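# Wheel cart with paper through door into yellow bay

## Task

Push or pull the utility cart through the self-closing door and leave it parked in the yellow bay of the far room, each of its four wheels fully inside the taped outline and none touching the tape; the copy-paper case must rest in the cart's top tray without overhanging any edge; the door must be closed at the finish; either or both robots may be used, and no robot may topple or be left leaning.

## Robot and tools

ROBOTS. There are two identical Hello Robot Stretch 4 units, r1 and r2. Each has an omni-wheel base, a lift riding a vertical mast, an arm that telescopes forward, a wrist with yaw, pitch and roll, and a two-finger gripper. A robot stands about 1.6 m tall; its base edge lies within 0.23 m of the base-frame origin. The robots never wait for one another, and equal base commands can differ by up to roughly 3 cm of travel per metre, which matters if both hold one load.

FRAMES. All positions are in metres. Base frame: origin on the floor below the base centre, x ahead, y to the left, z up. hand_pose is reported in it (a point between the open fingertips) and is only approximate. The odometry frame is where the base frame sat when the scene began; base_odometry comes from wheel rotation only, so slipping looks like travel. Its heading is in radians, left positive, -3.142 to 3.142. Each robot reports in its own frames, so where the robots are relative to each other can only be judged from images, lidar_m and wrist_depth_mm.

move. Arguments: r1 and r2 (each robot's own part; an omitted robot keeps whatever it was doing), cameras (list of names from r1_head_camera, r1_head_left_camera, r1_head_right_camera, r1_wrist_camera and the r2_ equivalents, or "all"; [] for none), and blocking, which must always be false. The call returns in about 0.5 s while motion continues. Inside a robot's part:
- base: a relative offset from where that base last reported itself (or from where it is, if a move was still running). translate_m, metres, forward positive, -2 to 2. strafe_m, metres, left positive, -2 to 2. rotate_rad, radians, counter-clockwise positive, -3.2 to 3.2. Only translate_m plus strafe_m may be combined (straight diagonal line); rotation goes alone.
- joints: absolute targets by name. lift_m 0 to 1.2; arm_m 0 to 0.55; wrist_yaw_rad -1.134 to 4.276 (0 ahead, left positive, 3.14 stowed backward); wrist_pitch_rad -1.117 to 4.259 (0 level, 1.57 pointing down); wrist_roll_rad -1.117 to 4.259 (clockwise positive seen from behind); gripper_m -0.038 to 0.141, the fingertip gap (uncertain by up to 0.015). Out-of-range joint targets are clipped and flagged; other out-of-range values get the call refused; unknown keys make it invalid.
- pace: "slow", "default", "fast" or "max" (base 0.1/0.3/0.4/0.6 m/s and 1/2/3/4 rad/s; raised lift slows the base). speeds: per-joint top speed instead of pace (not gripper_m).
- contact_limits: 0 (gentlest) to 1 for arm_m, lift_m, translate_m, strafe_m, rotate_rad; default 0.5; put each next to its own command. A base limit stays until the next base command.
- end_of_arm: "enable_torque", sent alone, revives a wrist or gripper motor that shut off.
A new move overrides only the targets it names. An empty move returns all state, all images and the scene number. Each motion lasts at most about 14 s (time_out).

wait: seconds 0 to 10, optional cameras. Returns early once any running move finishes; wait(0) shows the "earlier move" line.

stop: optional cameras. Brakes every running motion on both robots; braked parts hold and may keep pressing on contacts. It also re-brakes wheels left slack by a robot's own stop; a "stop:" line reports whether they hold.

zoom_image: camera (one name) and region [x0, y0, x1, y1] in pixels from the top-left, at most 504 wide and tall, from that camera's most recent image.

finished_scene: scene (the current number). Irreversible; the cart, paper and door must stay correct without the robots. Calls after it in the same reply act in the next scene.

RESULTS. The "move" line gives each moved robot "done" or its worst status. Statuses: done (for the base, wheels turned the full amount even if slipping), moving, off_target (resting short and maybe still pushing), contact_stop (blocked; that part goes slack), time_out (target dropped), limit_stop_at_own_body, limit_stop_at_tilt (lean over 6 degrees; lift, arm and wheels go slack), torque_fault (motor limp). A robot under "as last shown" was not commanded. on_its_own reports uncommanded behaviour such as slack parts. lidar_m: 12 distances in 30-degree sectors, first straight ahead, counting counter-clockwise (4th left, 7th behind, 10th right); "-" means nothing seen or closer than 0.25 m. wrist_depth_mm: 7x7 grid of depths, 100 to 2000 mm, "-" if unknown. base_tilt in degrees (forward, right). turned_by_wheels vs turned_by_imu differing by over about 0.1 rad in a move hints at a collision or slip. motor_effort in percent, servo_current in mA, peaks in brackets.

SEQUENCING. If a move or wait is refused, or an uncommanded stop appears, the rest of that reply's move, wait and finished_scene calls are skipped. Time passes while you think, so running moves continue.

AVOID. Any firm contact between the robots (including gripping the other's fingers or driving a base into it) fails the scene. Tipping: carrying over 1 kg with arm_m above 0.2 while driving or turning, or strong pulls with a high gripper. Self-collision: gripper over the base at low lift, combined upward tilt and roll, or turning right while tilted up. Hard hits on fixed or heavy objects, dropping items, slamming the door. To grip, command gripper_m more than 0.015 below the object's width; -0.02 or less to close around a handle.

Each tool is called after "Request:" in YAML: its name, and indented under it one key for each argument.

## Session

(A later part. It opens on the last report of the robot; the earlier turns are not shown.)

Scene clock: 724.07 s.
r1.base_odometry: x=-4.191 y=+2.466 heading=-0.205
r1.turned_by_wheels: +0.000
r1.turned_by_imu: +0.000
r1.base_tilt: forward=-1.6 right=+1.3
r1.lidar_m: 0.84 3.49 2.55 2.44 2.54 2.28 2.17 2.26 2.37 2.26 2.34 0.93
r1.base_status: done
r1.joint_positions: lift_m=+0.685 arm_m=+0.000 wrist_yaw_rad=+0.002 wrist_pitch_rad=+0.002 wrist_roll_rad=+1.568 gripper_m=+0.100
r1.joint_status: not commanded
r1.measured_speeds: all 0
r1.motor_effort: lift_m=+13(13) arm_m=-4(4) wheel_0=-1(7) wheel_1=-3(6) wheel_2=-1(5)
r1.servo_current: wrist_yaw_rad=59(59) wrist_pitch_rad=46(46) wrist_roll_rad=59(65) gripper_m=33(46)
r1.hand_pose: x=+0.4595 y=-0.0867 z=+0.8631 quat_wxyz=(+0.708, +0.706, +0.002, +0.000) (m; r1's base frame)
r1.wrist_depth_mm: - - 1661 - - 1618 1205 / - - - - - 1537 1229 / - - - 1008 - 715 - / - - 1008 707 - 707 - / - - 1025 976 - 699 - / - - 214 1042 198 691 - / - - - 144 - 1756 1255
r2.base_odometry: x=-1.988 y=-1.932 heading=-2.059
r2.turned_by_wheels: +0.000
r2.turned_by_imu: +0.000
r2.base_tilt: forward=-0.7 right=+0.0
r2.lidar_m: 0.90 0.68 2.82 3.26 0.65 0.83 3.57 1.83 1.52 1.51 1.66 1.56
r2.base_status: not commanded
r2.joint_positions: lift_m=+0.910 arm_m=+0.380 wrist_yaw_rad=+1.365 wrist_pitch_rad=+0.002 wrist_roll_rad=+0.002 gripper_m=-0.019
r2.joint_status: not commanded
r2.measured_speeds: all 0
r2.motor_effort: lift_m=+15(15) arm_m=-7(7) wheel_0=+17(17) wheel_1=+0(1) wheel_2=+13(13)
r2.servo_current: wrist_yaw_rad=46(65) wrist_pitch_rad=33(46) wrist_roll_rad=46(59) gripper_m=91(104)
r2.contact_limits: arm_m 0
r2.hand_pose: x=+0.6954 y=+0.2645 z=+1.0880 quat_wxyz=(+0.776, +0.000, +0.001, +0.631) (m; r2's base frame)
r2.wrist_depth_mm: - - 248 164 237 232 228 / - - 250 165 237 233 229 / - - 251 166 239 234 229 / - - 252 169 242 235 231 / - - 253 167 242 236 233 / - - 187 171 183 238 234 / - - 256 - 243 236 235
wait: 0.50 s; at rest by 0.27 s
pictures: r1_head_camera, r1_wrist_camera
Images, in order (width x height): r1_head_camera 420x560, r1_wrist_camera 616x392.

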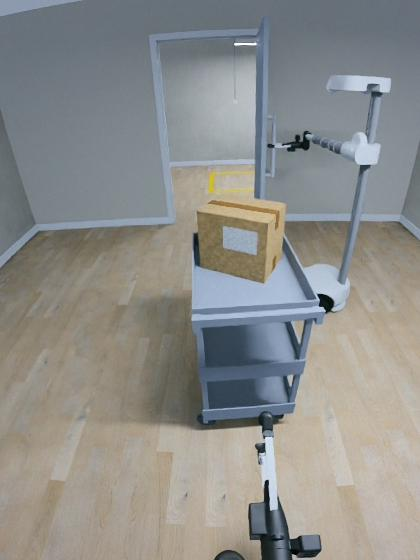

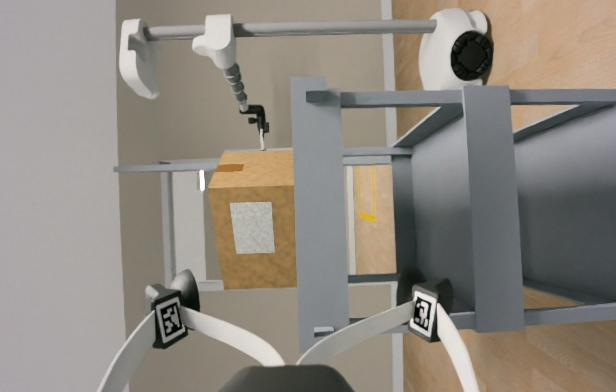

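Request:
move:
  r1: {"base":{"rotate_rad":0.07},"joints":{"lift_m":0.677,"arm_m":0.1}}
  blocking: false

Request:
wait:
  seconds: 1

Request:
move:
  r1: {"base":{"translate_m":0.2,"strafe_m":-0.09}}
  blocking: false

Request:
wait:
  seconds: 3

Request:
wait:
  seconds: 0.5
  cameras: ["r1_head_camera", "r1_wrist_camera"]

Scene clock: 754.43 s.
move: r1 moving
r1.base_odometry: x=-4.191 y=+2.466 heading=-0.135
r1.turned_by_wheels: +0.070
r1.turned_by_imu: +0.070
r1.base_tilt: forward=-1.6 right=+1.3
r1.lidar_m: 0.84 3.26 2.51 2.41 2.61 2.24 2.16 2.36 2.32 2.27 2.41 0.90
r1.base_status: rotate_rad moving
r1.joint_positions: lift_m=+0.678 arm_m=+0.051 wrist_yaw_rad=+0.002 wrist_pitch_rad=+0.002 wrist_roll_rad=+1.568 gripper_m=+0.100
r1.joint_status: lift_m moving; arm_m moving
r1.measured_speeds: translate_m=+0.000 strafe_m=+0.000 rotate_rad=+0.000 lift_m=+0.000 arm_m=+0.195 wrist_yaw_rad=+0.000 wrist_pitch_rad=+0.000 wrist_roll_rad=+0.000
r1.motor_effort: lift_m=+12(14) arm_m=+6(8) wheel_0=-3(7) wheel_1=-2(7) wheel_2=-2(6)
r1.servo_current: wrist_yaw_rad=33(59) wrist_pitch_rad=33(46) wrist_roll_rad=26(59) gripper_m=39(52)
r1.hand_pose: x=+0.5101 y=-0.0868 z=+0.8551 quat_wxyz=(+0.708, +0.706, +0.001, +0.000) (m; r1's base frame)
r1.wrist_depth_mm: - - - - - 1537 1205 / - - - 668 - 654 - / - - 960 866 - 640 - / - - 917 878 - 654 - / - - - 960 - 647 - / - - 213 - 193 1430 1229 / - - - 144 - 1808 1255
r2: as last shown
r2.lidar_m: 0.90 0.69 2.84 3.26 0.69 0.84 3.56 1.85 1.50 1.49 1.68 1.56
r2.motor_effort: lift_m=+15(15) arm_m=-6(7) wheel_0=+16(17) wheel_1=+0(1) wheel_2=+13(13)
r2.servo_current: wrist_yaw_rad=46(59) wrist_pitch_rad=46(46) wrist_roll_rad=52(59) gripper_m=98(104)
r2.contact_limits: arm_m 0
r2.wrist_depth_mm: - - 249 165 237 231 228 / - - 250 165 237 233 229 / - - 252 166 241 234 230 / - - 251 168 240 235 231 / - - 254 167 242 236 233 / - - 187 171 183 238 234 / - - 256 - 244 236 235
pictures: none

Scene clock: 755.20 s.
earlier move: r1 done
r1.base_odometry: x=-4.191 y=+2.466 heading=-0.135
r1.turned_by_wheels: +0.000
r1.turned_by_imu: +0.000
r1.base_tilt: forward=-1.6 right=+1.3
r1.lidar_m: 0.83 3.29 2.52 2.41 2.60 2.21 2.18 2.34 2.34 2.28 2.42 0.89
r1.base_status: done
r1.joint_positions: lift_m=+0.678 arm_m=+0.100 wrist_yaw_rad=+0.002 wrist_pitch_rad=+0.002 wrist_roll_rad=+1.568 gripper_m=+0.100
r1.joint_status: all done
r1.measured_speeds: all 0
r1.motor_effort: lift_m=+13(14) arm_m=+5(8) wheel_0=-2(7) wheel_1=-3(7) wheel_2=-1(6)
r1.servo_current: wrist_yaw_rad=52(59) wrist_pitch_rad=39(46) wrist_roll_rad=46(72) gripper_m=39(52)
r1.hand_pose: x=+0.5594 y=-0.0868 z=+0.8551 quat_wxyz=(+0.708, +0.706, +0.001, +0.000) (m; r1's base frame)
r1.wrist_depth_mm: - - - 585 - 1499 1098 / - - - 585 - - 597 / - - 842 597 - - 585 / - - 891 585 - - 591 / - - - 931 - - 597 / - - 214 - 192 1430 1182 / - - - 144 - 1756 1205
r2.base_odometry: x=-1.988 y=-1.932 heading=-2.059
r2.turned_by_wheels: +0.000
r2.turned_by_imu: +0.000
r2.base_tilt: forward=-0.7 right=+0.0
r2.lidar_m: 0.95 0.68 2.83 3.26 0.69 0.84 3.54 1.82 1.50 1.50 1.69 1.56
r2.base_status: not commanded
r2.joint_positions: lift_m=+0.910 arm_m=+0.380 wrist_yaw_rad=+1.365 wrist_pitch_rad=+0.002 wrist_roll_rad=+0.002 gripper_m=-0.019
r2.joint_status: not commanded
r2.measured_speeds: all 0
r2.motor_effort: lift_m=+15(15) arm_m=-6(7) wheel_0=+16(17) wheel_1=+1(1) wheel_2=+13(13)
r2.servo_current: wrist_yaw_rad=39(59) wrist_pitch_rad=33(46) wrist_roll_rad=46(65) gripper_m=104(104)
r2.contact_limits: arm_m 0
r2.hand_pose: x=+0.6954 y=+0.2645 z=+1.0880 quat_wxyz=(+0.776, +0.000, +0.001, +0.631) (m; r2's base frame)
r2.wrist_depth_mm: - - 249 165 237 231 228 / - - 250 165 237 232 229 / - - 250 166 239 235 229 / - - 252 168 241 236 231 / - - 255 167 241 236 233 / - - 187 171 183 237 234 / - - 257 - 244 236 236
wait: 0.77 of 1 s (r1 has come to rest)
pictures: none

Scene clock: 755.70 s.
move: r1 moving
r1.base_odometry: x=-4.162 y=+2.448 heading=-0.135
r1.turned_by_wheels: +0.000
r1.turned_by_imu: +0.000
r1.base_tilt: forward=-1.6 right=+1.3
r1.lidar_m: 0.81 3.26 2.53 2.44 2.64 2.26 2.21 2.38 2.32 2.27 2.40 0.87
r1.base_status: translate_m moving; strafe_m moving
r1.joint_positions: lift_m=+0.678 arm_m=+0.100 wrist_yaw_rad=+0.002 wrist_pitch_rad=+0.002 wrist_roll_rad=+1.568 gripper_m=+0.100
r1.joint_status: not commanded
r1.measured_speeds: translate_m=+0.121 strafe_m=-0.055 rotate_rad=+0.006 lift_m=+0.000 arm_m=+0.000 wrist_yaw_rad=+0.000 wrist_pitch_rad=+0.000 wrist_roll_rad=+0.000
r1.motor_effort: lift_m=+13(13) arm_m=+5(5) wheel_0=+9(10) wheel_1=+2(4) wheel_2=-8(9)
r1.servo_current: wrist_yaw_rad=39(65) wrist_pitch_rad=39(46) wrist_roll_rad=46(59) gripper_m=46(46)
r1.hand_pose: x=+0.5594 y=-0.0868 z=+0.8551 quat_wxyz=(+0.708, +0.706, +0.001, +0.000) (m; r1's base frame)
r1.wrist_depth_mm: - - - 569 - 1366 574 / - - - 559 - - 559 / - - 820 554 - - 569 / - - 854 798 - - 569 / - - 917 891 - - 569 / - - 213 - 193 - 1138 / - - - 144 - 1808 1255
r2: as last shown
r2.base_tilt: forward=-0.6 right=+0.1
r2.lidar_m: 0.92 0.70 2.81 3.25 0.67 0.84 3.58 1.85 1.51 1.50 1.69 1.55
r2.motor_effort: lift_m=+15(15) arm_m=-6(7) wheel_0=+16(17) wheel_1=+0(1) wheel_2=+13(13)
r2.servo_current: wrist_yaw_rad=39(59) wrist_pitch_rad=39(46) wrist_roll_rad=39(59) gripper_m=104(104)
r2.contact_limits: arm_m 0
r2.wrist_depth_mm: - - 249 165 236 232 228 / - - 249 165 238 233 229 / - - 251 166 239 234 230 / - - 252 168 242 235 231 / - - 254 167 243 236 232 / - - 187 171 183 237 234 / - - 257 - 244 237 236
pictures: none

Scene clock: 757.27 s.
earlier move: r1 done
r1.base_odometry: x=-4.005 y=+2.350 heading=-0.135
r1.turned_by_wheels: +0.000
r1.turned_by_imu: +0.000
r1.base_tilt: forward=-1.6 right=+1.3
r1.lidar_m: 0.63 3.38 2.58 2.51 2.67 2.45 2.38 2.57 2.26 2.19 2.34 0.69
r1.base_status: done
r1.joint_positions: lift_m=+0.677 arm_m=+0.100 wrist_yaw_rad=+0.002 wrist_pitch_rad=+0.002 wrist_roll_rad=+1.568 gripper_m=+0.100
r1.joint_status: not commanded
r1.measured_speeds: all 0
r1.motor_effort: lift_m=+13(13) arm_m=+5(5) wheel_0=+1(11) wheel_1=+3(5) wheel_2=+1(10)
r1.servo_current: wrist_yaw_rad=46(72) wrist_pitch_rad=39(52) wrist_roll_rad=59(65) gripper_m=46(46)
r1.hand_pose: x=+0.5594 y=-0.0868 z=+0.8551 quat_wxyz=(+0.708, +0.706, +0.001, +0.000) (m; r1's base frame)
r1.wrist_depth_mm: - - - 342 - 1281 404 / - - - - - 1618 - / - - 750 330 - - - / - - 621 330 - - - / - - 676 329 394 - - / - - 215 332 193 - - / - - - 144 - 1808 -
r2.base_odometry: x=-1.988 y=-1.932 heading=-2.059
r2.turned_by_wheels: +0.000
r2.turned_by_imu: +0.000
r2.base_tilt: forward=-0.7 right=+0.0
r2.lidar_m: 0.96 0.69 2.84 3.25 0.67 0.84 3.55 1.80 1.50 1.51 1.67 1.56
r2.base_status: not commanded
r2.joint_positions: lift_m=+0.910 arm_m=+0.380 wrist_yaw_rad=+1.365 wrist_pitch_rad=+0.002 wrist_roll_rad=+0.002 gripper_m=-0.019
r2.joint_status: not commanded
r2.measured_speeds: all 0
r2.motor_effort: lift_m=+15(15) arm_m=-6(7) wheel_0=+16(17) wheel_1=+0(1) wheel_2=+13(13)
r2.servo_current: wrist_yaw_rad=46(59) wrist_pitch_rad=46(46) wrist_roll_rad=52(59) gripper_m=91(104)
r2.contact_limits: arm_m 0
r2.hand_pose: x=+0.6954 y=+0.2645 z=+1.0880 quat_wxyz=(+0.776, +0.000, +0.001, +0.631) (m; r2's base frame)
r2.wrist_depth_mm: - - 248 164 237 232 228 / - - 249 165 238 233 229 / - - 250 166 239 234 229 / - - 251 168 241 236 231 / - - 254 167 242 236 232 / - - 187 172 183 237 235 / - - 257 - 244 237 236
wait: 1.57 of 3 s (r1 has come to rest)
pictures: none

Scene clock: 757.77 s.
r1.base_odometry: x=-4.005 y=+2.350 heading=-0.135
r1.turned_by_wheels: +0.000
r1.turned_by_imu: +0.000
r1.base_tilt: forward=-1.6 right=+1.3
r1.lidar_m: 0.65 3.37 2.60 2.52 2.69 2.44 2.37 2.56 2.25 2.21 2.31 0.67
r1.base_status: done
r1.joint_positions: lift_m=+0.677 arm_m=+0.100 wrist_yaw_rad=+0.002 wrist_pitch_rad=+0.002 wrist_roll_rad=+1.568 gripper_m=+0.100
r1.joint_status: not commanded
r1.measured_speeds: all 0
r1.motor_effort: lift_m=+13(13) arm_m=+5(5) wheel_0=+1(11) wheel_1=+3(5) wheel_2=+1(10)
r1.servo_current: wrist_yaw_rad=46(72) wrist_pitch_rad=46(52) wrist_roll_rad=52(65) gripper_m=46(46)
r1.hand_pose: x=+0.5594 y=-0.0868 z=+0.8551 quat_wxyz=(+0.708, +0.706, +0.001, +0.000) (m; r1's base frame)
r1.wrist_depth_mm: - - - 342 - 1281 404 / - - - - - 1708 - / - - 750 330 - - - / - - 621 330 - - - / - - 668 332 392 - - / - - 215 332 192 - - / - - - 144 - 1808 -
r2.base_odometry: x=-1.988 y=-1.932 heading=-2.059
r2.turned_by_wheels: +0.000
r2.turned_by_imu: +0.000
r2.base_tilt: forward=-0.7 right=+0.1
r2.lidar_m: 0.92 0.69 2.84 3.23 0.66 0.82 3.58 1.82 1.49 1.49 1.70 1.54
r2.base_status: not commanded
r2.joint_positions: lift_m=+0.910 arm_m=+0.380 wrist_yaw_rad=+1.365 wrist_pitch_rad=+0.002 wrist_roll_rad=+0.002 gripper_m=-0.019
r2.joint_status: not commanded
r2.measured_speeds: all 0
r2.motor_effort: lift_m=+15(15) arm_m=-7(7) wheel_0=+17(17) wheel_1=+1(1) wheel_2=+13(13)
r2.servo_current: wrist_yaw_rad=46(59) wrist_pitch_rad=33(46) wrist_roll_rad=46(59) gripper_m=104(104)
r2.contact_limits: arm_m 0
r2.hand_pose: x=+0.6954 y=+0.2645 z=+1.0880 quat_wxyz=(+0.776, +0.000, +0.001, +0.631) (m; r2's base frame)
r2.wrist_depth_mm: - - 249 164 238 232 227 / - - 249 165 237 232 229 / - - 251 166 239 235 230 / - - 252 168 240 235 232 / - - 253 167 242 236 232 / - - 187 171 183 237 234 / - - 257 - 245 236 236
wait: 0.50 s; at rest by 0.27 s
pictures: r1_head_camera, r1_wrist_camera
Images, in order (width x height): r1_head_camera 420x560, r1_wrist_camera 616x392.

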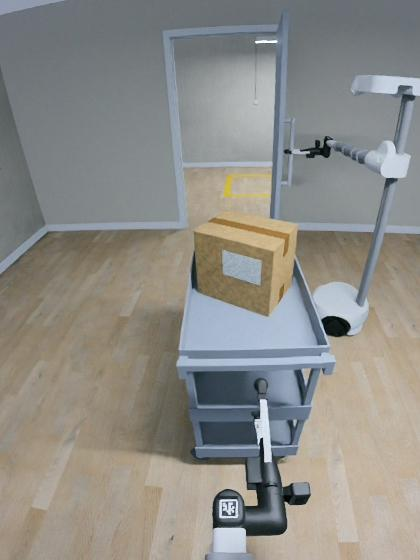

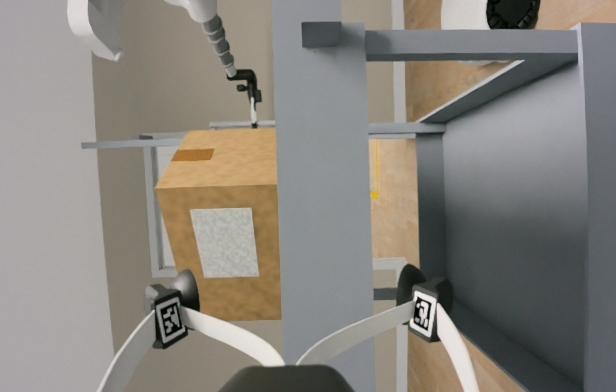

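Request:
zoom_image:
  camera: "r1_wrist_camera"
  region: [240, 0, 440, 200]

Request:
zoom_image:
  camera: "r1_head_camera"
  region: [160, 320, 350, 480]

Scaled by 2.520.

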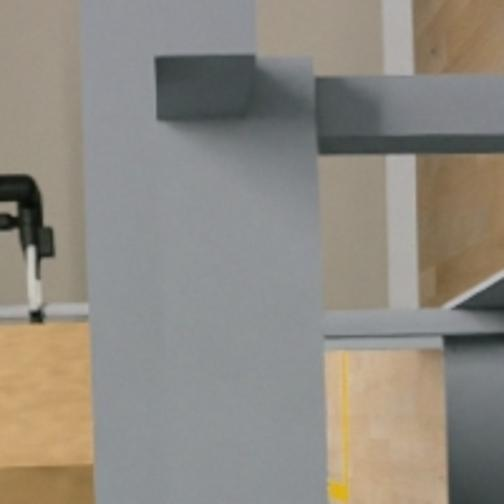

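Scaled by 2.653 from the camera's 420x560 image, which has a finer 600x800 frame.

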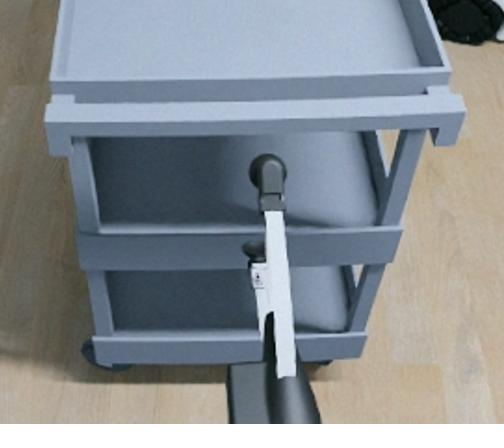

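Request:
move:
  r1: {"base":{"strafe_m":0.03},"joints":{"lift_m":0.685}}
  blocking: false

Request:
wait:
  seconds: 1.5

Request:
move:
  r1: {"joints":{"arm_m":0.17},"pace":"slow","contact_limits":{"arm_m":0}}
  blocking: false

Request:
wait:
  seconds: 2

Request:
wait:
  seconds: 0.5
  cameras: ["r1_head_camera", "r1_wrist_camera"]

Scene clock: 790.83 s.
move: r1 moving
r1.base_odometry: x=-4.001 y=+2.377 heading=-0.134
r1.turned_by_wheels: +0.000
r1.turned_by_imu: +0.000
r1.base_tilt: forward=-1.6 right=+1.2
r1.lidar_m: 0.63 3.32 2.55 2.47 2.62 2.44 2.38 2.56 2.31 2.22 2.39 0.69
r1.base_status: strafe_m moving
r1.joint_positions: lift_m=+0.684 arm_m=+0.100 wrist_yaw_rad=+0.002 wrist_pitch_rad=+0.002 wrist_roll_rad=+1.568 gripper_m=+0.100
r1.joint_status: lift_m moving
r1.measured_speeds: translate_m=+0.000 strafe_m=+0.041 rotate_rad=+0.002 lift_m=+0.000 arm_m=+0.000 wrist_yaw_rad=+0.000 wrist_pitch_rad=+0.000 wrist_roll_rad=+0.000
r1.motor_effort: lift_m=+25(26) arm_m=+5(5) wheel_0=-2(10) wheel_1=+3(10) wheel_2=+0(2)
r1.servo_current: wrist_yaw_rad=46(59) wrist_pitch_rad=39(46) wrist_roll_rad=39(59) gripper_m=39(52)
r1.hand_pose: x=+0.5594 y=-0.0868 z=+0.8621 quat_wxyz=(+0.708, +0.706, +0.001, +0.000) (m; r1's base frame)
r1.wrist_depth_mm: - - - - 397 399 402 / - - - - - 1863 - / - - 699 627 392 - - / - - 634 621 - - - / - - 691 676 - - - / - - 216 332 191 - - / - - - 144 - 1863 -
r2: as last shown
r2.lidar_m: 0.93 0.68 2.85 3.25 0.67 0.84 3.61 1.80 1.52 1.50 1.69 1.57
r2.motor_effort: lift_m=+15(15) arm_m=-7(7) wheel_0=+16(17) wheel_1=+0(1) wheel_2=+13(13)
r2.servo_current: wrist_yaw_rad=33(52) wrist_pitch_rad=39(46) wrist_roll_rad=59(59) gripper_m=98(104)
r2.contact_limits: arm_m 0
r2.wrist_depth_mm: - - 249 164 237 232 228 / - - 249 165 237 233 229 / - - 250 166 239 233 229 / - - 252 168 241 235 231 / - - 254 167 242 236 233 / - - 187 171 184 237 234 / - - 256 - 245 236 235
pictures: none

Scene clock: 791.27 s.
earlier move: r1 done
r1.base_odometry: x=-4.001 y=+2.380 heading=-0.135
r1.turned_by_wheels: +0.000
r1.turned_by_imu: +0.000
r1.base_tilt: forward=-1.6 right=+1.3
r1.lidar_m: 0.65 3.36 2.58 2.46 2.61 2.46 2.38 2.56 2.27 2.23 2.34 0.65
r1.base_status: done
r1.joint_positions: lift_m=+0.684 arm_m=+0.100 wrist_yaw_rad=+0.002 wrist_pitch_rad=+0.002 wrist_roll_rad=+1.568 gripper_m=+0.100
r1.joint_status: all done
r1.measured_speeds: all 0
r1.motor_effort: lift_m=+25(26) arm_m=+5(5) wheel_0=-1(10) wheel_1=+0(10) wheel_2=+0(2)
r1.servo_current: wrist_yaw_rad=46(59) wrist_pitch_rad=46(46) wrist_roll_rad=52(59) gripper_m=39(52)
r1.hand_pose: x=+0.5594 y=-0.0868 z=+0.8621 quat_wxyz=(+0.708, +0.706, +0.001, +0.000) (m; r1's base frame)
r1.wrist_depth_mm: - - - - 397 407 402 / - - - - - 1808 - / - - 691 615 389 - - / - - 640 609 - - - / - - 699 676 - - - / - - 213 741 192 - - / - - - 144 - 1921 -
r2.base_odometry: x=-1.988 y=-1.932 heading=-2.059
r2.turned_by_wheels: +0.000
r2.turned_by_imu: +0.000
r2.base_tilt: forward=-0.7 right=+0.0
r2.lidar_m: 0.93 0.69 2.83 3.26 0.69 0.83 3.56 1.85 1.49 1.49 1.65 1.57
r2.base_status: not commanded
r2.joint_positions: lift_m=+0.910 arm_m=+0.380 wrist_yaw_rad=+1.365 wrist_pitch_rad=+0.002 wrist_roll_rad=+0.002 gripper_m=-0.019
r2.joint_status: not commanded
r2.measured_speeds: all 0
r2.motor_effort: lift_m=+15(15) arm_m=-6(7) wheel_0=+16(17) wheel_1=+1(1) wheel_2=+13(13)
r2.servo_current: wrist_yaw_rad=52(65) wrist_pitch_rad=39(46) wrist_roll_rad=59(59) gripper_m=98(104)
r2.contact_limits: arm_m 0
r2.hand_pose: x=+0.6954 y=+0.2645 z=+1.0880 quat_wxyz=(+0.776, +0.000, +0.001, +0.631) (m; r2's base frame)
r2.wrist_depth_mm: - - 248 165 237 232 228 / - - 250 165 238 232 229 / - - 251 166 240 235 230 / - - 251 168 242 236 231 / - - 253 167 243 236 233 / - - 187 171 183 236 235 / - - 256 - 244 236 236
wait: 0.43 of 1.5 s (r1 has come to rest)
pictures: none

Scene clock: 791.77 s.
move: r1 moving
r1.base_odometry: x=-4.001 y=+2.380 heading=-0.135
r1.turned_by_wheels: +0.000
r1.turned_by_imu: +0.000
r1.base_tilt: forward=-1.5 right=+1.3
r1.lidar_m: 0.64 3.34 2.57 2.46 2.61 2.40 2.35 2.56 2.27 2.24 2.35 0.69
r1.base_status: not commanded
r1.joint_positions: lift_m=+0.684 arm_m=+0.113 wrist_yaw_rad=+0.002 wrist_pitch_rad=+0.002 wrist_roll_rad=+1.568 gripper_m=+0.100
r1.joint_status: arm_m moving
r1.measured_speeds: translate_m=+0.000 strafe_m=+0.000 rotate_rad=+0.000 lift_m=+0.000 arm_m=+0.049 wrist_yaw_rad=+0.000 wrist_pitch_rad=+0.000 wrist_roll_rad=+0.000
r1.motor_effort: lift_m=+25(25) arm_m=+3(8) wheel_0=-1(2) wheel_1=+0(0) wheel_2=+0(0)
r1.servo_current: wrist_yaw_rad=65(78) wrist_pitch_rad=39(46) wrist_roll_rad=46(65) gripper_m=39(52)
r1.contact_limits: arm_m 0
r1.hand_pose: x=+0.5720 y=-0.0868 z=+0.8621 quat_wxyz=(+0.708, +0.706, +0.001, +0.000) (m; r1's base frame)
r1.wrist_depth_mm: - - - - 387 402 - / - - - - - 1808 - / - - 683 603 384 - - / - - 621 615 - - - / - - 676 668 - - - / - - 216 324 193 - - / - - - 144 - 1756 -
r2: as last shown
r2.lidar_m: 0.94 0.68 2.81 3.24 0.68 0.87 3.56 1.83 1.51 1.49 1.66 1.54
r2.motor_effort: lift_m=+15(15) arm_m=-6(7) wheel_0=+16(17) wheel_1=+0(1) wheel_2=+13(13)
r2.servo_current: wrist_yaw_rad=59(59) wrist_pitch_rad=39(46) wrist_roll_rad=52(52) gripper_m=98(98)
r2.contact_limits: arm_m 0
r2.wrist_depth_mm: - - 247 165 236 232 229 / - - 249 165 237 232 229 / - - 252 166 239 234 230 / - - 252 168 241 236 231 / - - 253 167 243 237 233 / - - 187 171 183 238 234 / - - 257 - 244 236 236
pictures: none

Scene clock: 793.23 s.
earlier move: r1 done
r1.base_odometry: x=-4.001 y=+2.380 heading=-0.135
r1.turned_by_wheels: +0.000
r1.turned_by_imu: +0.000
r1.base_tilt: forward=-1.6 right=+1.3
r1.lidar_m: 0.64 3.35 2.56 2.48 2.62 2.44 2.39 2.57 2.27 2.22 2.37 0.66
r1.base_status: not commanded
r1.joint_positions: lift_m=+0.684 arm_m=+0.170 wrist_yaw_rad=+0.002 wrist_pitch_rad=+0.002 wrist_roll_rad=+1.568 gripper_m=+0.100
r1.joint_status: all done
r1.measured_speeds: all 0
r1.motor_effort: lift_m=+25(25) arm_m=+5(9) wheel_0=-1(2) wheel_1=+0(1) wheel_2=+0(0)
r1.servo_current: wrist_yaw_rad=52(78) wrist_pitch_rad=46(52) wrist_roll_rad=59(65) gripper_m=39(52)
r1.contact_limits: arm_m 0
r1.hand_pose: x=+0.6293 y=-0.0868 z=+0.8621 quat_wxyz=(+0.708, +0.706, +0.001, +0.000) (m; r1's base frame)
r1.wrist_depth_mm: - - - - - 1397 - / - - - - 322 1863 - / - - 609 260 324 - - / - - 564 260 322 - - / - - 627 263 324 - - / - - 216 263 192 - - / - - - 144 - 1808 -
r2.base_odometry: x=-1.988 y=-1.932 heading=-2.059
r2.turned_by_wheels: +0.000
r2.turned_by_imu: +0.000
r2.base_tilt: forward=-0.6 right=+0.0
r2.lidar_m: 0.94 0.67 2.86 3.26 0.69 0.83 3.54 1.84 1.52 1.49 1.68 1.57
r2.base_status: not commanded
r2.joint_positions: lift_m=+0.910 arm_m=+0.380 wrist_yaw_rad=+1.365 wrist_pitch_rad=+0.002 wrist_roll_rad=+0.002 gripper_m=-0.019
r2.joint_status: not commanded
r2.measured_speeds: all 0
r2.motor_effort: lift_m=+15(15) arm_m=-6(7) wheel_0=+17(17) wheel_1=+0(1) wheel_2=+13(13)
r2.servo_current: wrist_yaw_rad=52(65) wrist_pitch_rad=33(46) wrist_roll_rad=33(59) gripper_m=98(104)
r2.contact_limits: arm_m 0
r2.hand_pose: x=+0.6954 y=+0.2645 z=+1.0880 quat_wxyz=(+0.776, +0.000, +0.001, +0.631) (m; r2's base frame)
r2.wrist_depth_mm: - - 247 165 237 233 228 / - - 249 165 237 233 229 / - - 252 166 239 235 230 / - - 253 168 242 236 230 / - - 253 167 241 236 232 / - - 187 171 183 237 234 / - - 257 - 245 236 236
wait: 1.47 of 2 s (r1 has come to rest)
pictures: none

Scene clock: 793.73 s.
r1.base_odometry: x=-4.001 y=+2.380 heading=-0.135
r1.turned_by_wheels: +0.000
r1.turned_by_imu: +0.000
r1.base_tilt: forward=-1.6 right=+1.3
r1.lidar_m: 0.64 3.35 2.56 2.46 2.63 2.45 2.37 2.58 2.29 2.24 2.34 0.67
r1.base_status: not commanded
r1.joint_positions: lift_m=+0.684 arm_m=+0.170 wrist_yaw_rad=+0.002 wrist_pitch_rad=+0.002 wrist_roll_rad=+1.568 gripper_m=+0.100
r1.joint_status: all done
r1.measured_speeds: all 0
r1.motor_effort: lift_m=+25(25) arm_m=+5(9) wheel_0=-1(2) wheel_1=+0(1) wheel_2=+0(0)
r1.servo_current: wrist_yaw_rad=72(78) wrist_pitch_rad=46(52) wrist_roll_rad=46(65) gripper_m=39(52)
r1.contact_limits: arm_m 0
r1.hand_pose: x=+0.6293 y=-0.0868 z=+0.8621 quat_wxyz=(+0.708, +0.706, +0.001, +0.000) (m; r1's base frame)
r1.wrist_depth_mm: - - - - - 1430 - / - - - - 320 1808 - / - - 603 260 322 - - / - - 559 262 322 - - / - - 615 263 322 - - / - - 216 264 193 - - / - - - 144 - 1808 -
r2.base_odometry: x=-1.988 y=-1.932 heading=-2.059
r2.turned_by_wheels: +0.000
r2.turned_by_imu: +0.000
r2.base_tilt: forward=-0.6 right=+0.0
r2.lidar_m: 0.92 0.68 2.84 3.25 0.67 0.83 3.57 1.82 1.50 1.50 1.69 1.57
r2.base_status: not commanded
r2.joint_positions: lift_m=+0.910 arm_m=+0.380 wrist_yaw_rad=+1.365 wrist_pitch_rad=+0.002 wrist_roll_rad=+0.002 gripper_m=-0.019
r2.joint_status: not commanded
r2.measured_speeds: all 0
r2.motor_effort: lift_m=+15(15) arm_m=-6(7) wheel_0=+16(17) wheel_1=+0(1) wheel_2=+13(13)
r2.servo_current: wrist_yaw_rad=39(65) wrist_pitch_rad=39(46) wrist_roll_rad=39(59) gripper_m=98(104)
r2.contact_limits: arm_m 0
r2.hand_pose: x=+0.6954 y=+0.2645 z=+1.0880 quat_wxyz=(+0.776, +0.000, +0.001, +0.631) (m; r2's base frame)
r2.wrist_depth_mm: - - 248 165 237 231 227 / - - 249 166 238 232 229 / - - 250 166 239 234 229 / - - 252 168 241 236 231 / - - 253 167 242 236 232 / - - 187 171 183 238 233 / - - 257 - 244 236 235
wait: 0.50 s; at rest by 0.27 s
pictures: r1_head_camera, r1_wrist_camera
Images, in order (width x height): r1_head_camera 420x560, r1_wrist_camera 616x392.

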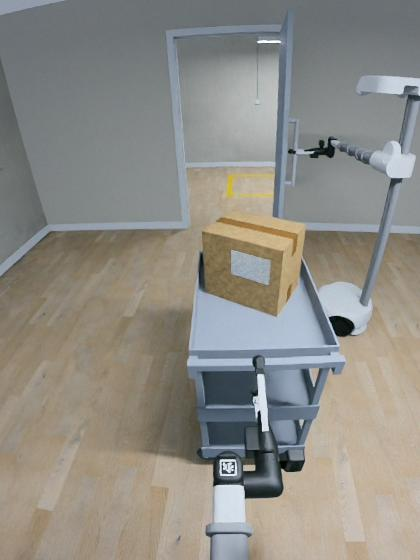

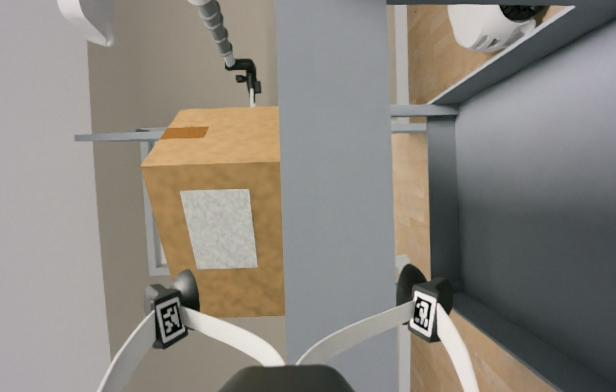

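Request:
move:
  r1: {"joints":{"arm_m":0.21},"pace":"slow","contact_limits":{"arm_m":0}}
  blocking: false

Request:
wait:
  seconds: 1.5

Request:
wait:
  seconds: 0.3
  cameras: ["r1_head_camera", "r1_wrist_camera"]

Scene clock: 801.23 s.
move: r1 moving
r1.base_odometry: x=-4.001 y=+2.380 heading=-0.135
r1.turned_by_wheels: +0.000
r1.turned_by_imu: +0.000
r1.base_tilt: forward=-1.6 right=+1.3
r1.lidar_m: 0.64 3.33 2.55 2.47 2.64 2.44 2.39 2.54 2.30 2.23 2.32 0.66
r1.base_status: not commanded
r1.joint_positions: lift_m=+0.684 arm_m=+0.183 wrist_yaw_rad=+0.002 wrist_pitch_rad=+0.002 wrist_roll_rad=+1.568 gripper_m=+0.100
r1.joint_status: arm_m moving
r1.measured_speeds: translate_m=+0.000 strafe_m=+0.000 rotate_rad=+0.000 lift_m=+0.000 arm_m=+0.049 wrist_yaw_rad=+0.000 wrist_pitch_rad=+0.000 wrist_roll_rad=+0.000
r1.motor_effort: lift_m=+25(25) arm_m=+3(7) wheel_0=-1(2) wheel_1=+0(1) wheel_2=+0(0)
r1.servo_current: wrist_yaw_rad=39(59) wrist_pitch_rad=39(46) wrist_roll_rad=39(65) gripper_m=46(46)
r1.contact_limits: arm_m 0
r1.hand_pose: x=+0.6420 y=-0.0868 z=+0.8621 quat_wxyz=(+0.708, +0.706, +0.001, +0.000) (m; r1's base frame)
r1.wrist_depth_mm: - - - - - 1366 - / - - - 723 309 1808 - / - - 591 250 312 - - / - - 544 250 314 - - / - - 603 250 312 - - / - - 215 251 192 - - / - - - 144 315 1808 -
r2: as last shown
r2.base_tilt: forward=-0.7 right=+0.1
r2.lidar_m: 0.91 0.69 2.85 3.22 0.68 0.84 3.55 1.84 1.51 1.49 1.69 1.58
r2.motor_effort: lift_m=+14(15) arm_m=-6(7) wheel_0=+17(17) wheel_1=+0(1) wheel_2=+13(13)
r2.servo_current: wrist_yaw_rad=52(59) wrist_pitch_rad=33(46) wrist_roll_rad=46(52) gripper_m=91(104)
r2.contact_limits: arm_m 0
r2.wrist_depth_mm: - - 248 165 237 232 228 / - - 249 165 238 232 229 / - - 251 166 240 234 230 / - - 252 168 241 235 232 / - - 254 167 242 236 233 / - - 187 171 183 238 234 / - - 257 - 244 238 236
pictures: none

Scene clock: 802.27 s.
earlier move: r1 done
r1.base_odometry: x=-4.001 y=+2.380 heading=-0.135
r1.turned_by_wheels: +0.000
r1.turned_by_imu: +0.000
r1.base_tilt: forward=-1.6 right=+1.3
r1.lidar_m: 0.64 3.35 2.57 2.47 2.64 2.42 2.39 2.59 2.29 2.22 2.35 0.68
r1.base_status: not commanded
r1.joint_positions: lift_m=+0.684 arm_m=+0.210 wrist_yaw_rad=+0.002 wrist_pitch_rad=+0.002 wrist_roll_rad=+1.568 gripper_m=+0.100
r1.joint_status: all done
r1.measured_speeds: all 0
r1.motor_effort: lift_m=+25(25) arm_m=+5(7) wheel_0=-1(2) wheel_1=+0(1) wheel_2=+0(0)
r1.servo_current: wrist_yaw_rad=39(72) wrist_pitch_rad=46(46) wrist_roll_rad=46(65) gripper_m=46(46)
r1.contact_limits: arm_m 0
r1.hand_pose: x=+0.6693 y=-0.0868 z=+0.8621 quat_wxyz=(+0.708, +0.706, +0.001, +0.000) (m; r1's base frame)
r1.wrist_depth_mm: - - - - 281 1397 - / - - - 668 282 1708 - / - - 559 222 282 - - / - - 525 223 283 - - / - - 569 222 285 - - / - - 215 222 193 - - / - - - 144 283 1863 -
r2.base_odometry: x=-1.988 y=-1.932 heading=-2.059
r2.turned_by_wheels: +0.000
r2.turned_by_imu: +0.000
r2.base_tilt: forward=-0.7 right=+0.0
r2.lidar_m: 0.94 0.67 2.83 3.23 0.69 0.85 3.56 1.82 1.52 1.50 1.71 1.58
r2.base_status: not commanded
r2.joint_positions: lift_m=+0.910 arm_m=+0.380 wrist_yaw_rad=+1.365 wrist_pitch_rad=+0.002 wrist_roll_rad=+0.002 gripper_m=-0.019
r2.joint_status: not commanded
r2.measured_speeds: all 0
r2.motor_effort: lift_m=+15(15) arm_m=-6(7) wheel_0=+16(17) wheel_1=+0(1) wheel_2=+13(13)
r2.servo_current: wrist_yaw_rad=52(59) wrist_pitch_rad=33(46) wrist_roll_rad=52(59) gripper_m=98(104)
r2.contact_limits: arm_m 0
r2.hand_pose: x=+0.6954 y=+0.2645 z=+1.0880 quat_wxyz=(+0.776, +0.000, +0.001, +0.631) (m; r2's base frame)
r2.wrist_depth_mm: - - 248 165 237 232 228 / - - 250 165 238 233 229 / - - 250 165 240 235 230 / - - 253 168 241 235 231 / - - 252 167 242 237 233 / - - 187 172 183 237 234 / - - 257 - 244 237 236
wait: 1.03 of 1.5 s (r1 has come to rest)
pictures: none

Scene clock: 802.57 s.
r1.base_odometry: x=-4.001 y=+2.380 heading=-0.135
r1.turned_by_wheels: +0.000
r1.turned_by_imu: +0.000
r1.base_tilt: forward=-1.6 right=+1.3
r1.lidar_m: 0.65 3.34 2.55 2.47 2.64 2.44 2.38 2.55 2.28 2.22 2.37 0.67
r1.base_status: not commanded
r1.joint_positions: lift_m=+0.684 arm_m=+0.210 wrist_yaw_rad=+0.002 wrist_pitch_rad=+0.002 wrist_roll_rad=+1.568 gripper_m=+0.100
r1.joint_status: all done
r1.measured_speeds: all 0
r1.motor_effort: lift_m=+25(25) arm_m=+5(7) wheel_0=-1(2) wheel_1=+0(1) wheel_2=+0(0)
r1.servo_current: wrist_yaw_rad=59(72) wrist_pitch_rad=46(46) wrist_roll_rad=39(65) gripper_m=46(46)
r1.contact_limits: arm_m 0
r1.hand_pose: x=+0.6693 y=-0.0868 z=+0.8621 quat_wxyz=(+0.708, +0.706, +0.001, +0.000) (m; r1's base frame)
r1.wrist_depth_mm: - - - - 282 1366 - / - - - 676 283 1708 - / - - 554 221 282 - - / - - 525 223 283 - - / - - 569 222 285 - - / - - 215 223 193 - - / - - - 144 285 1756 -
r2.base_odometry: x=-1.988 y=-1.932 heading=-2.059
r2.turned_by_wheels: +0.000
r2.turned_by_imu: +0.000
r2.base_tilt: forward=-0.6 right=+0.0
r2.lidar_m: 0.94 0.69 2.82 3.25 0.69 0.84 3.54 1.83 1.49 1.50 1.68 1.56
r2.base_status: not commanded
r2.joint_positions: lift_m=+0.910 arm_m=+0.380 wrist_yaw_rad=+1.365 wrist_pitch_rad=+0.002 wrist_roll_rad=+0.002 gripper_m=-0.019
r2.joint_status: not commanded
r2.measured_speeds: all 0
r2.motor_effort: lift_m=+15(15) arm_m=-6(7) wheel_0=+16(17) wheel_1=+1(1) wheel_2=+13(13)
r2.servo_current: wrist_yaw_rad=52(59) wrist_pitch_rad=39(46) wrist_roll_rad=46(59) gripper_m=98(104)
r2.contact_limits: arm_m 0
r2.hand_pose: x=+0.6954 y=+0.2645 z=+1.0880 quat_wxyz=(+0.776, +0.000, +0.001, +0.631) (m; r2's base frame)
r2.wrist_depth_mm: - - 249 164 236 232 228 / - - 251 166 238 233 229 / - - 250 166 239 234 229 / - - 251 168 240 236 230 / - - 254 167 242 236 232 / - - 187 171 183 238 234 / - - 257 - 243 237 236
wait: 0.30 s; at rest by 0.27 s
pictures: r1_head_camera, r1_wrist_camera
Images, in order (width x height): r1_head_camera 420x560, r1_wrist_camera 616x392.

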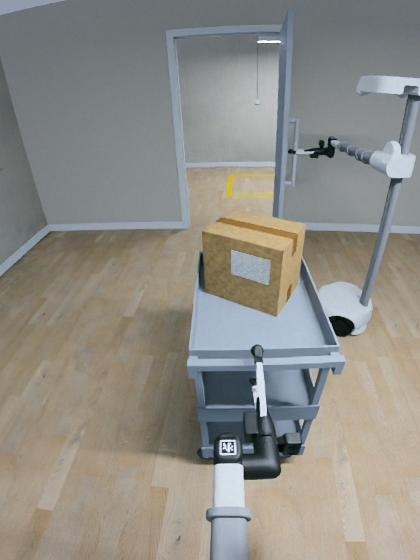

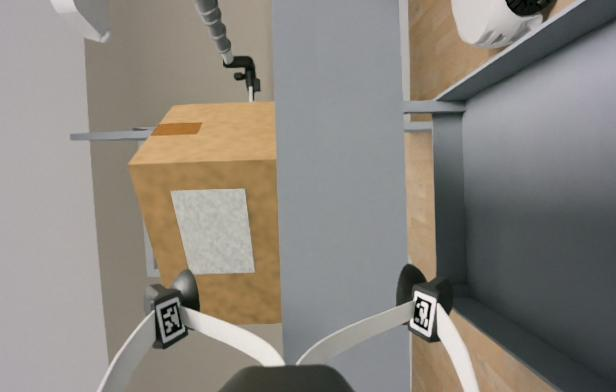

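Request:
move:
  r1: {"joints":{"gripper_m":-0.01}}
  blocking: false

Request:
wait:
  seconds: 2

Request:
wait:
  seconds: 0.5
  cameras: ["r1_head_camera", "r1_wrist_camera", "r1_head_left_camera", "r2_head_left_camera"]

Scene clock: 807.30 s.
move: r1 moving
r1.base_odometry: x=-4.001 y=+2.380 heading=-0.135
r1.turned_by_wheels: +0.000
r1.turned_by_imu: +0.000
r1.base_tilt: forward=-1.6 right=+1.3
r1.lidar_m: 0.63 3.33 2.54 2.49 2.63 2.42 2.37 2.59 2.30 2.25 2.35 0.68
r1.base_status: not commanded
r1.joint_positions: lift_m=+0.684 arm_m=+0.210 wrist_yaw_rad=+0.002 wrist_pitch_rad=+0.002 wrist_roll_rad=+1.568 gripper_m=+0.084
r1.joint_status: gripper_m moving
r1.measured_speeds: all 0
r1.motor_effort: lift_m=+25(25) arm_m=+5(5) wheel_0=-1(2) wheel_1=+0(0) wheel_2=+0(0)
r1.servo_current: wrist_yaw_rad=59(59) wrist_pitch_rad=39(52) wrist_roll_rad=39(59) gripper_m=111(111)
r1.contact_limits: arm_m 0
r1.hand_pose: x=+0.6693 y=-0.0868 z=+0.8621 quat_wxyz=(+0.708, +0.706, +0.001, +0.000) (m; r1's base frame)
r1.wrist_depth_mm: - - - - 282 1366 - / - - - 683 281 1661 - / - - 554 220 281 - - / - - 521 222 282 - - / - - 574 222 283 - - / - - 213 223 191 - - / - - - 143 285 1756 -
r2: as last shown
r2.base_tilt: forward=-0.7 right=+0.1
r2.lidar_m: 0.95 0.69 2.82 3.25 0.66 0.83 3.58 1.84 1.51 1.51 1.66 1.57
r2.motor_effort: lift_m=+15(15) arm_m=-6(7) wheel_0=+16(17) wheel_1=+0(1) wheel_2=+13(13)
r2.servo_current: wrist_yaw_rad=59(65) wrist_pitch_rad=39(46) wrist_roll_rad=52(59) gripper_m=98(104)
r2.contact_limits: arm_m 0
r2.wrist_depth_mm: - - 248 165 236 232 227 / - - 249 165 237 232 229 / - - 250 166 240 235 229 / - - 251 168 241 235 231 / - - 254 167 242 236 233 / - - 187 171 183 236 235 / - - 257 - 244 236 235
pictures: none

Scene clock: 808.67 s.
earlier move: r1 done
r1.base_odometry: x=-4.001 y=+2.380 heading=-0.135
r1.turned_by_wheels: +0.000
r1.turned_by_imu: +0.000
r1.base_tilt: forward=-1.6 right=+1.3
r1.lidar_m: 0.66 3.36 2.55 2.48 2.63 2.45 2.38 2.55 2.27 2.21 2.35 0.68
r1.base_status: not commanded
r1.joint_positions: lift_m=+0.684 arm_m=+0.210 wrist_yaw_rad=+0.002 wrist_pitch_rad=+0.002 wrist_roll_rad=+1.568 gripper_m=-0.009
r1.joint_status: all done
r1.measured_speeds: all 0
r1.motor_effort: lift_m=+25(25) arm_m=+4(5) wheel_0=-2(2) wheel_1=+0(1) wheel_2=+0(0)
r1.servo_current: wrist_yaw_rad=52(65) wrist_pitch_rad=39(52) wrist_roll_rad=52(59) gripper_m=72(124)
r1.contact_limits: arm_m 0
r1.hand_pose: x=+0.6694 y=-0.0868 z=+0.8621 quat_wxyz=(+0.708, +0.706, +0.001, +0.000) (m; r1's base frame)
r1.wrist_depth_mm: - - - - 279 1366 - / - - - 220 281 1756 - / - - 554 219 283 - - / - - 525 220 281 - - / - - 569 220 281 - - / - - 209 204 181 - - / - - 186 - 183 135 -
r2.base_odometry: x=-1.988 y=-1.932 heading=-2.059
r2.turned_by_wheels: +0.000
r2.turned_by_imu: +0.000
r2.base_tilt: forward=-0.7 right=+0.1
r2.lidar_m: 0.95 0.69 2.84 3.24 0.68 0.87 3.61 1.82 1.50 1.51 1.69 1.56
r2.base_status: not commanded
r2.joint_positions: lift_m=+0.910 arm_m=+0.380 wrist_yaw_rad=+1.365 wrist_pitch_rad=+0.002 wrist_roll_rad=+0.002 gripper_m=-0.019
r2.joint_status: not commanded
r2.measured_speeds: all 0
r2.motor_effort: lift_m=+15(15) arm_m=-6(7) wheel_0=+16(17) wheel_1=+1(1) wheel_2=+13(13)
r2.servo_current: wrist_yaw_rad=52(65) wrist_pitch_rad=39(46) wrist_roll_rad=52(59) gripper_m=98(104)
r2.contact_limits: arm_m 0
r2.hand_pose: x=+0.6954 y=+0.2645 z=+1.0880 quat_wxyz=(+0.776, +0.000, +0.001, +0.631) (m; r2's base frame)
r2.wrist_depth_mm: - - 248 164 236 233 228 / - - 249 166 238 233 229 / - - 251 166 239 234 230 / - - 252 168 241 236 231 / - - 253 167 242 236 233 / - - 187 171 183 236 234 / - - 256 - 244 236 235
wait: 1.37 of 2 s (r1 has come to rest)
pictures: none

Scene clock: 809.17 s.
r1.base_odometry: x=-4.001 y=+2.380 heading=-0.135
r1.turned_by_wheels: +0.000
r1.turned_by_imu: +0.000
r1.base_tilt: forward=-1.6 right=+1.3
r1.lidar_m: 0.63 3.36 2.56 2.47 2.62 2.42 2.37 2.56 2.29 2.23 2.36 0.69
r1.base_status: not commanded
r1.joint_positions: lift_m=+0.684 arm_m=+0.210 wrist_yaw_rad=+0.002 wrist_pitch_rad=+0.002 wrist_roll_rad=+1.568 gripper_m=-0.009
r1.joint_status: all done
r1.measured_speeds: all 0
r1.motor_effort: lift_m=+25(25) arm_m=+4(5) wheel_0=-2(2) wheel_1=+0(1) wheel_2=+0(0)
r1.servo_current: wrist_yaw_rad=39(65) wrist_pitch_rad=39(52) wrist_roll_rad=39(59) gripper_m=65(124)
r1.contact_limits: arm_m 0
r1.hand_pose: x=+0.6694 y=-0.0868 z=+0.8621 quat_wxyz=(+0.708, +0.706, +0.001, +0.000) (m; r1's base frame)
r1.wrist_depth_mm: - - - - 278 1366 - / - - - 219 279 1661 - / - - 554 220 282 - - / - - 525 220 281 - - / - - 574 220 282 - - / - - 209 204 181 - - / - - 185 - 183 135 -
r2.base_odometry: x=-1.988 y=-1.932 heading=-2.059
r2.turned_by_wheels: +0.000
r2.turned_by_imu: +0.000
r2.base_tilt: forward=-0.7 right=+0.0
r2.lidar_m: 0.94 0.68 2.84 3.24 0.67 0.83 3.60 1.84 1.50 1.49 1.67 1.58
r2.base_status: not commanded
r2.joint_positions: lift_m=+0.910 arm_m=+0.380 wrist_yaw_rad=+1.365 wrist_pitch_rad=+0.002 wrist_roll_rad=+0.002 gripper_m=-0.019
r2.joint_status: not commanded
r2.measured_speeds: all 0
r2.motor_effort: lift_m=+15(15) arm_m=-7(7) wheel_0=+16(17) wheel_1=+1(1) wheel_2=+13(13)
r2.servo_current: wrist_yaw_rad=59(65) wrist_pitch_rad=39(46) wrist_roll_rad=39(59) gripper_m=98(104)
r2.contact_limits: arm_m 0
r2.hand_pose: x=+0.6954 y=+0.2645 z=+1.0880 quat_wxyz=(+0.776, +0.000, +0.001, +0.631) (m; r2's base frame)
r2.wrist_depth_mm: - - 248 165 237 231 228 / - - 250 166 238 232 229 / - - 250 166 239 234 230 / - - 252 168 241 236 232 / - - 254 167 243 236 232 / - - 187 171 183 237 234 / - - 257 - 244 237 235
wait: 0.50 s; at rest by 0.27 s
pictures: r1_head_camera, r1_head_left_camera, r1_wrist_camera, r2_head_left_camera
Images, in order (width x height): r1_head_camera 420x560, r1_head_left_camera 420x672, r1_wrist_camera 616x392, r2_head_left_camera 420x672.

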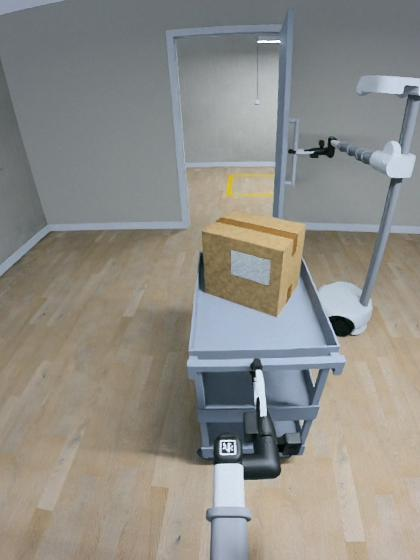

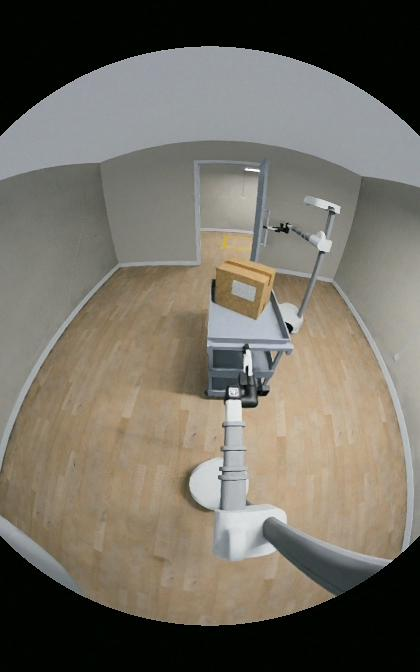

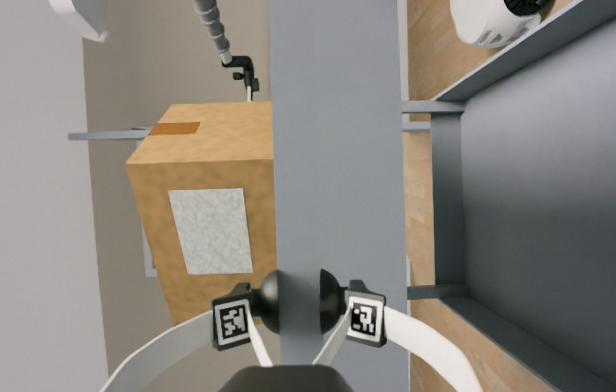

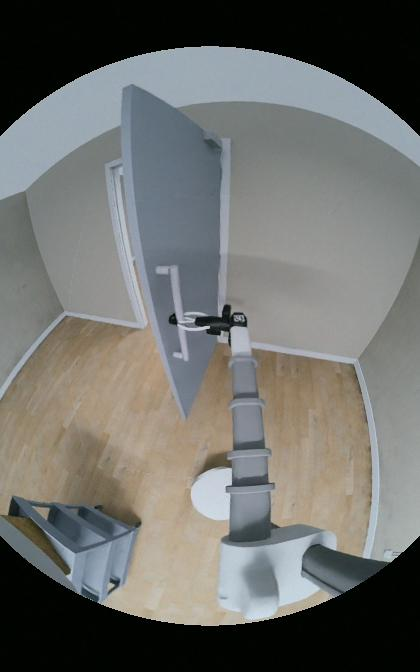

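Request:
move:
  r1: {"base":{"rotate_rad":-0.06},"pace":"slow"}
  blocking: false

Request:
wait:
  seconds: 1

Request:
wait:
  seconds: 0.5
  cameras: ["r1_head_camera", "r1_wrist_camera"]

Scene clock: 824.37 s.
move: r1 moving
r1.base_odometry: x=-4.001 y=+2.380 heading=-0.194
r1.turned_by_wheels: -0.059
r1.turned_by_imu: -0.060
r1.base_tilt: forward=-1.6 right=+1.3
r1.lidar_m: 0.63 3.51 2.61 2.47 2.56 2.49 2.37 2.54 2.31 2.22 2.31 0.70
r1.base_status: rotate_rad moving
r1.joint_positions: lift_m=+0.684 arm_m=+0.210 wrist_yaw_rad=+0.003 wrist_pitch_rad=+0.002 wrist_roll_rad=+1.568 gripper_m=-0.009
r1.joint_status: not commanded
r1.measured_speeds: translate_m=+0.000 strafe_m=-0.001 rotate_rad=-0.014 lift_m=+0.000 arm_m=+0.000 wrist_yaw_rad=+0.000 wrist_pitch_rad=+0.000 wrist_roll_rad=+0.000
r1.motor_effort: lift_m=+25(25) arm_m=+4(4) wheel_0=+6(11) wheel_1=+3(5) wheel_2=+4(7)
r1.servo_current: wrist_yaw_rad=26(65) wrist_pitch_rad=46(52) wrist_roll_rad=52(59) gripper_m=65(78)
r1.contact_limits: arm_m 0
r1.hand_pose: x=+0.6695 y=-0.0867 z=+0.8621 quat_wxyz=(+0.708, +0.706, +0.002, +0.000) (m; r1's base frame)
r1.wrist_depth_mm: - - - - 315 1255 1205 / - - - - - 1537 - / - - 715 234 297 - - / - - 521 231 291 - - / - - 549 229 289 - - / - - 209 203 182 - - / - - 640 127 183 134 -
r2: as last shown
r2.lidar_m: 0.94 0.70 2.84 3.25 0.67 0.83 3.57 1.84 1.52 1.49 1.67 1.57
r2.servo_current: wrist_yaw_rad=46(59) wrist_pitch_rad=39(46) wrist_roll_rad=46(52) gripper_m=98(98)
r2.contact_limits: arm_m 0
r2.wrist_depth_mm: - - 247 164 236 232 228 / - - 250 165 237 233 229 / - - 250 166 240 233 230 / - - 251 168 241 235 231 / - - 253 167 243 236 232 / - - 187 171 183 237 234 / - - 256 - 245 236 235
pictures: none

Scene clock: 824.67 s.
earlier move: r1 done
r1.base_odometry: x=-4.001 y=+2.380 heading=-0.194
r1.turned_by_wheels: +0.000
r1.turned_by_imu: +0.000
r1.base_tilt: forward=-1.6 right=+1.3
r1.lidar_m: 0.62 3.53 2.59 2.48 2.60 2.45 2.37 2.51 2.32 2.23 2.32 0.69
r1.base_status: done
r1.joint_positions: lift_m=+0.684 arm_m=+0.210 wrist_yaw_rad=+0.003 wrist_pitch_rad=+0.002 wrist_roll_rad=+1.568 gripper_m=-0.009
r1.joint_status: not commanded
r1.measured_speeds: all 0
r1.motor_effort: lift_m=+25(25) arm_m=+4(4) wheel_0=+2(11) wheel_1=+3(5) wheel_2=+2(7)
r1.servo_current: wrist_yaw_rad=33(65) wrist_pitch_rad=39(52) wrist_roll_rad=46(65) gripper_m=65(78)
r1.contact_limits: arm_m 0
r1.hand_pose: x=+0.6695 y=-0.0867 z=+0.8621 quat_wxyz=(+0.708, +0.706, +0.002, +0.000) (m; r1's base frame)
r1.wrist_depth_mm: - - - - 315 1255 1160 / - - - - - 1464 - / - - - 235 297 - - / - - 517 231 293 - - / - - 544 228 287 - - / - - 209 202 182 - - / - - 621 126 183 134 -
r2.base_odometry: x=-1.988 y=-1.932 heading=-2.059
r2.turned_by_wheels: +0.000
r2.turned_by_imu: +0.000
r2.base_tilt: forward=-0.7 right=+0.0
r2.lidar_m: 0.94 0.67 2.85 3.23 0.69 0.84 3.56 1.83 1.51 1.50 1.67 1.57
r2.base_status: not commanded
r2.joint_positions: lift_m=+0.910 arm_m=+0.380 wrist_yaw_rad=+1.365 wrist_pitch_rad=+0.002 wrist_roll_rad=+0.002 gripper_m=-0.019
r2.joint_status: not commanded
r2.measured_speeds: all 0
r2.motor_effort: lift_m=+15(15) arm_m=-6(7) wheel_0=+16(17) wheel_1=+1(1) wheel_2=+13(13)
r2.servo_current: wrist_yaw_rad=46(65) wrist_pitch_rad=39(46) wrist_roll_rad=46(52) gripper_m=98(104)
r2.contact_limits: arm_m 0
r2.hand_pose: x=+0.6954 y=+0.2645 z=+1.0880 quat_wxyz=(+0.776, +0.000, +0.001, +0.631) (m; r2's base frame)
r2.wrist_depth_mm: - - 249 165 236 232 227 / - - 249 165 237 233 229 / - - 252 166 239 234 229 / - - 252 167 241 236 231 / - - 254 167 243 236 232 / - - 187 171 183 237 235 / - - 256 - 244 236 235
wait: 0.30 of 1 s (r1 has come to rest)
pictures: none

Scene clock: 825.17 s.
r1.base_odometry: x=-4.001 y=+2.380 heading=-0.194
r1.turned_by_wheels: +0.000
r1.turned_by_imu: +0.000
r1.base_tilt: forward=-1.5 right=+1.3
r1.lidar_m: 0.63 3.52 2.57 2.48 2.57 2.48 2.37 2.50 2.33 2.21 2.31 0.69
r1.base_status: done
r1.joint_positions: lift_m=+0.684 arm_m=+0.210 wrist_yaw_rad=+0.003 wrist_pitch_rad=+0.002 wrist_roll_rad=+1.568 gripper_m=-0.009
r1.joint_status: not commanded
r1.measured_speeds: all 0
r1.motor_effort: lift_m=+25(25) arm_m=+4(4) wheel_0=+1(11) wheel_1=+3(5) wheel_2=+2(7)
r1.servo_current: wrist_yaw_rad=59(65) wrist_pitch_rad=39(52) wrist_roll_rad=52(65) gripper_m=65(78)
r1.contact_limits: arm_m 0
r1.hand_pose: x=+0.6695 y=-0.0867 z=+0.8621 quat_wxyz=(+0.708, +0.706, +0.002, +0.000) (m; r1's base frame)
r1.wrist_depth_mm: - - - - 319 1281 1182 / - - - - - 1430 - / - - - 235 300 - - / - - 525 230 294 - - / - - 549 227 289 - - / - - 210 203 183 - - / - - 627 127 183 134 -
r2.base_odometry: x=-1.988 y=-1.932 heading=-2.059
r2.turned_by_wheels: +0.000
r2.turned_by_imu: +0.000
r2.base_tilt: forward=-0.7 right=+0.0
r2.lidar_m: 0.95 0.69 2.83 3.26 0.67 0.84 3.54 1.82 1.51 1.49 1.69 1.57
r2.base_status: not commanded
r2.joint_positions: lift_m=+0.910 arm_m=+0.380 wrist_yaw_rad=+1.365 wrist_pitch_rad=+0.002 wrist_roll_rad=+0.002 gripper_m=-0.019
r2.joint_status: not commanded
r2.measured_speeds: all 0
r2.motor_effort: lift_m=+14(15) arm_m=-6(7) wheel_0=+16(17) wheel_1=+1(1) wheel_2=+13(13)
r2.servo_current: wrist_yaw_rad=59(65) wrist_pitch_rad=39(46) wrist_roll_rad=39(52) gripper_m=98(104)
r2.contact_limits: arm_m 0
r2.hand_pose: x=+0.6954 y=+0.2645 z=+1.0880 quat_wxyz=(+0.776, +0.000, +0.001, +0.631) (m; r2's base frame)
r2.wrist_depth_mm: - - 248 165 236 232 227 / - - 249 165 237 233 229 / - - 252 166 240 234 230 / - - 252 167 240 236 232 / - - 253 167 242 236 232 / - - 187 171 183 237 234 / - - 257 - 245 236 234
wait: 0.50 s; at rest by 0.27 s
pictures: r1_head_camera, r1_wrist_camera
Images, in order (width x height): r1_head_camera 420x560, r1_wrist_camera 616x392.

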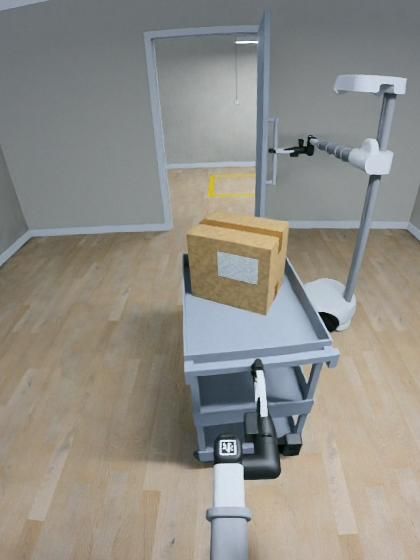

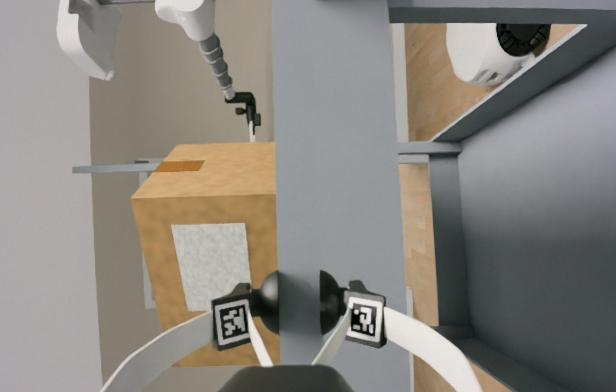

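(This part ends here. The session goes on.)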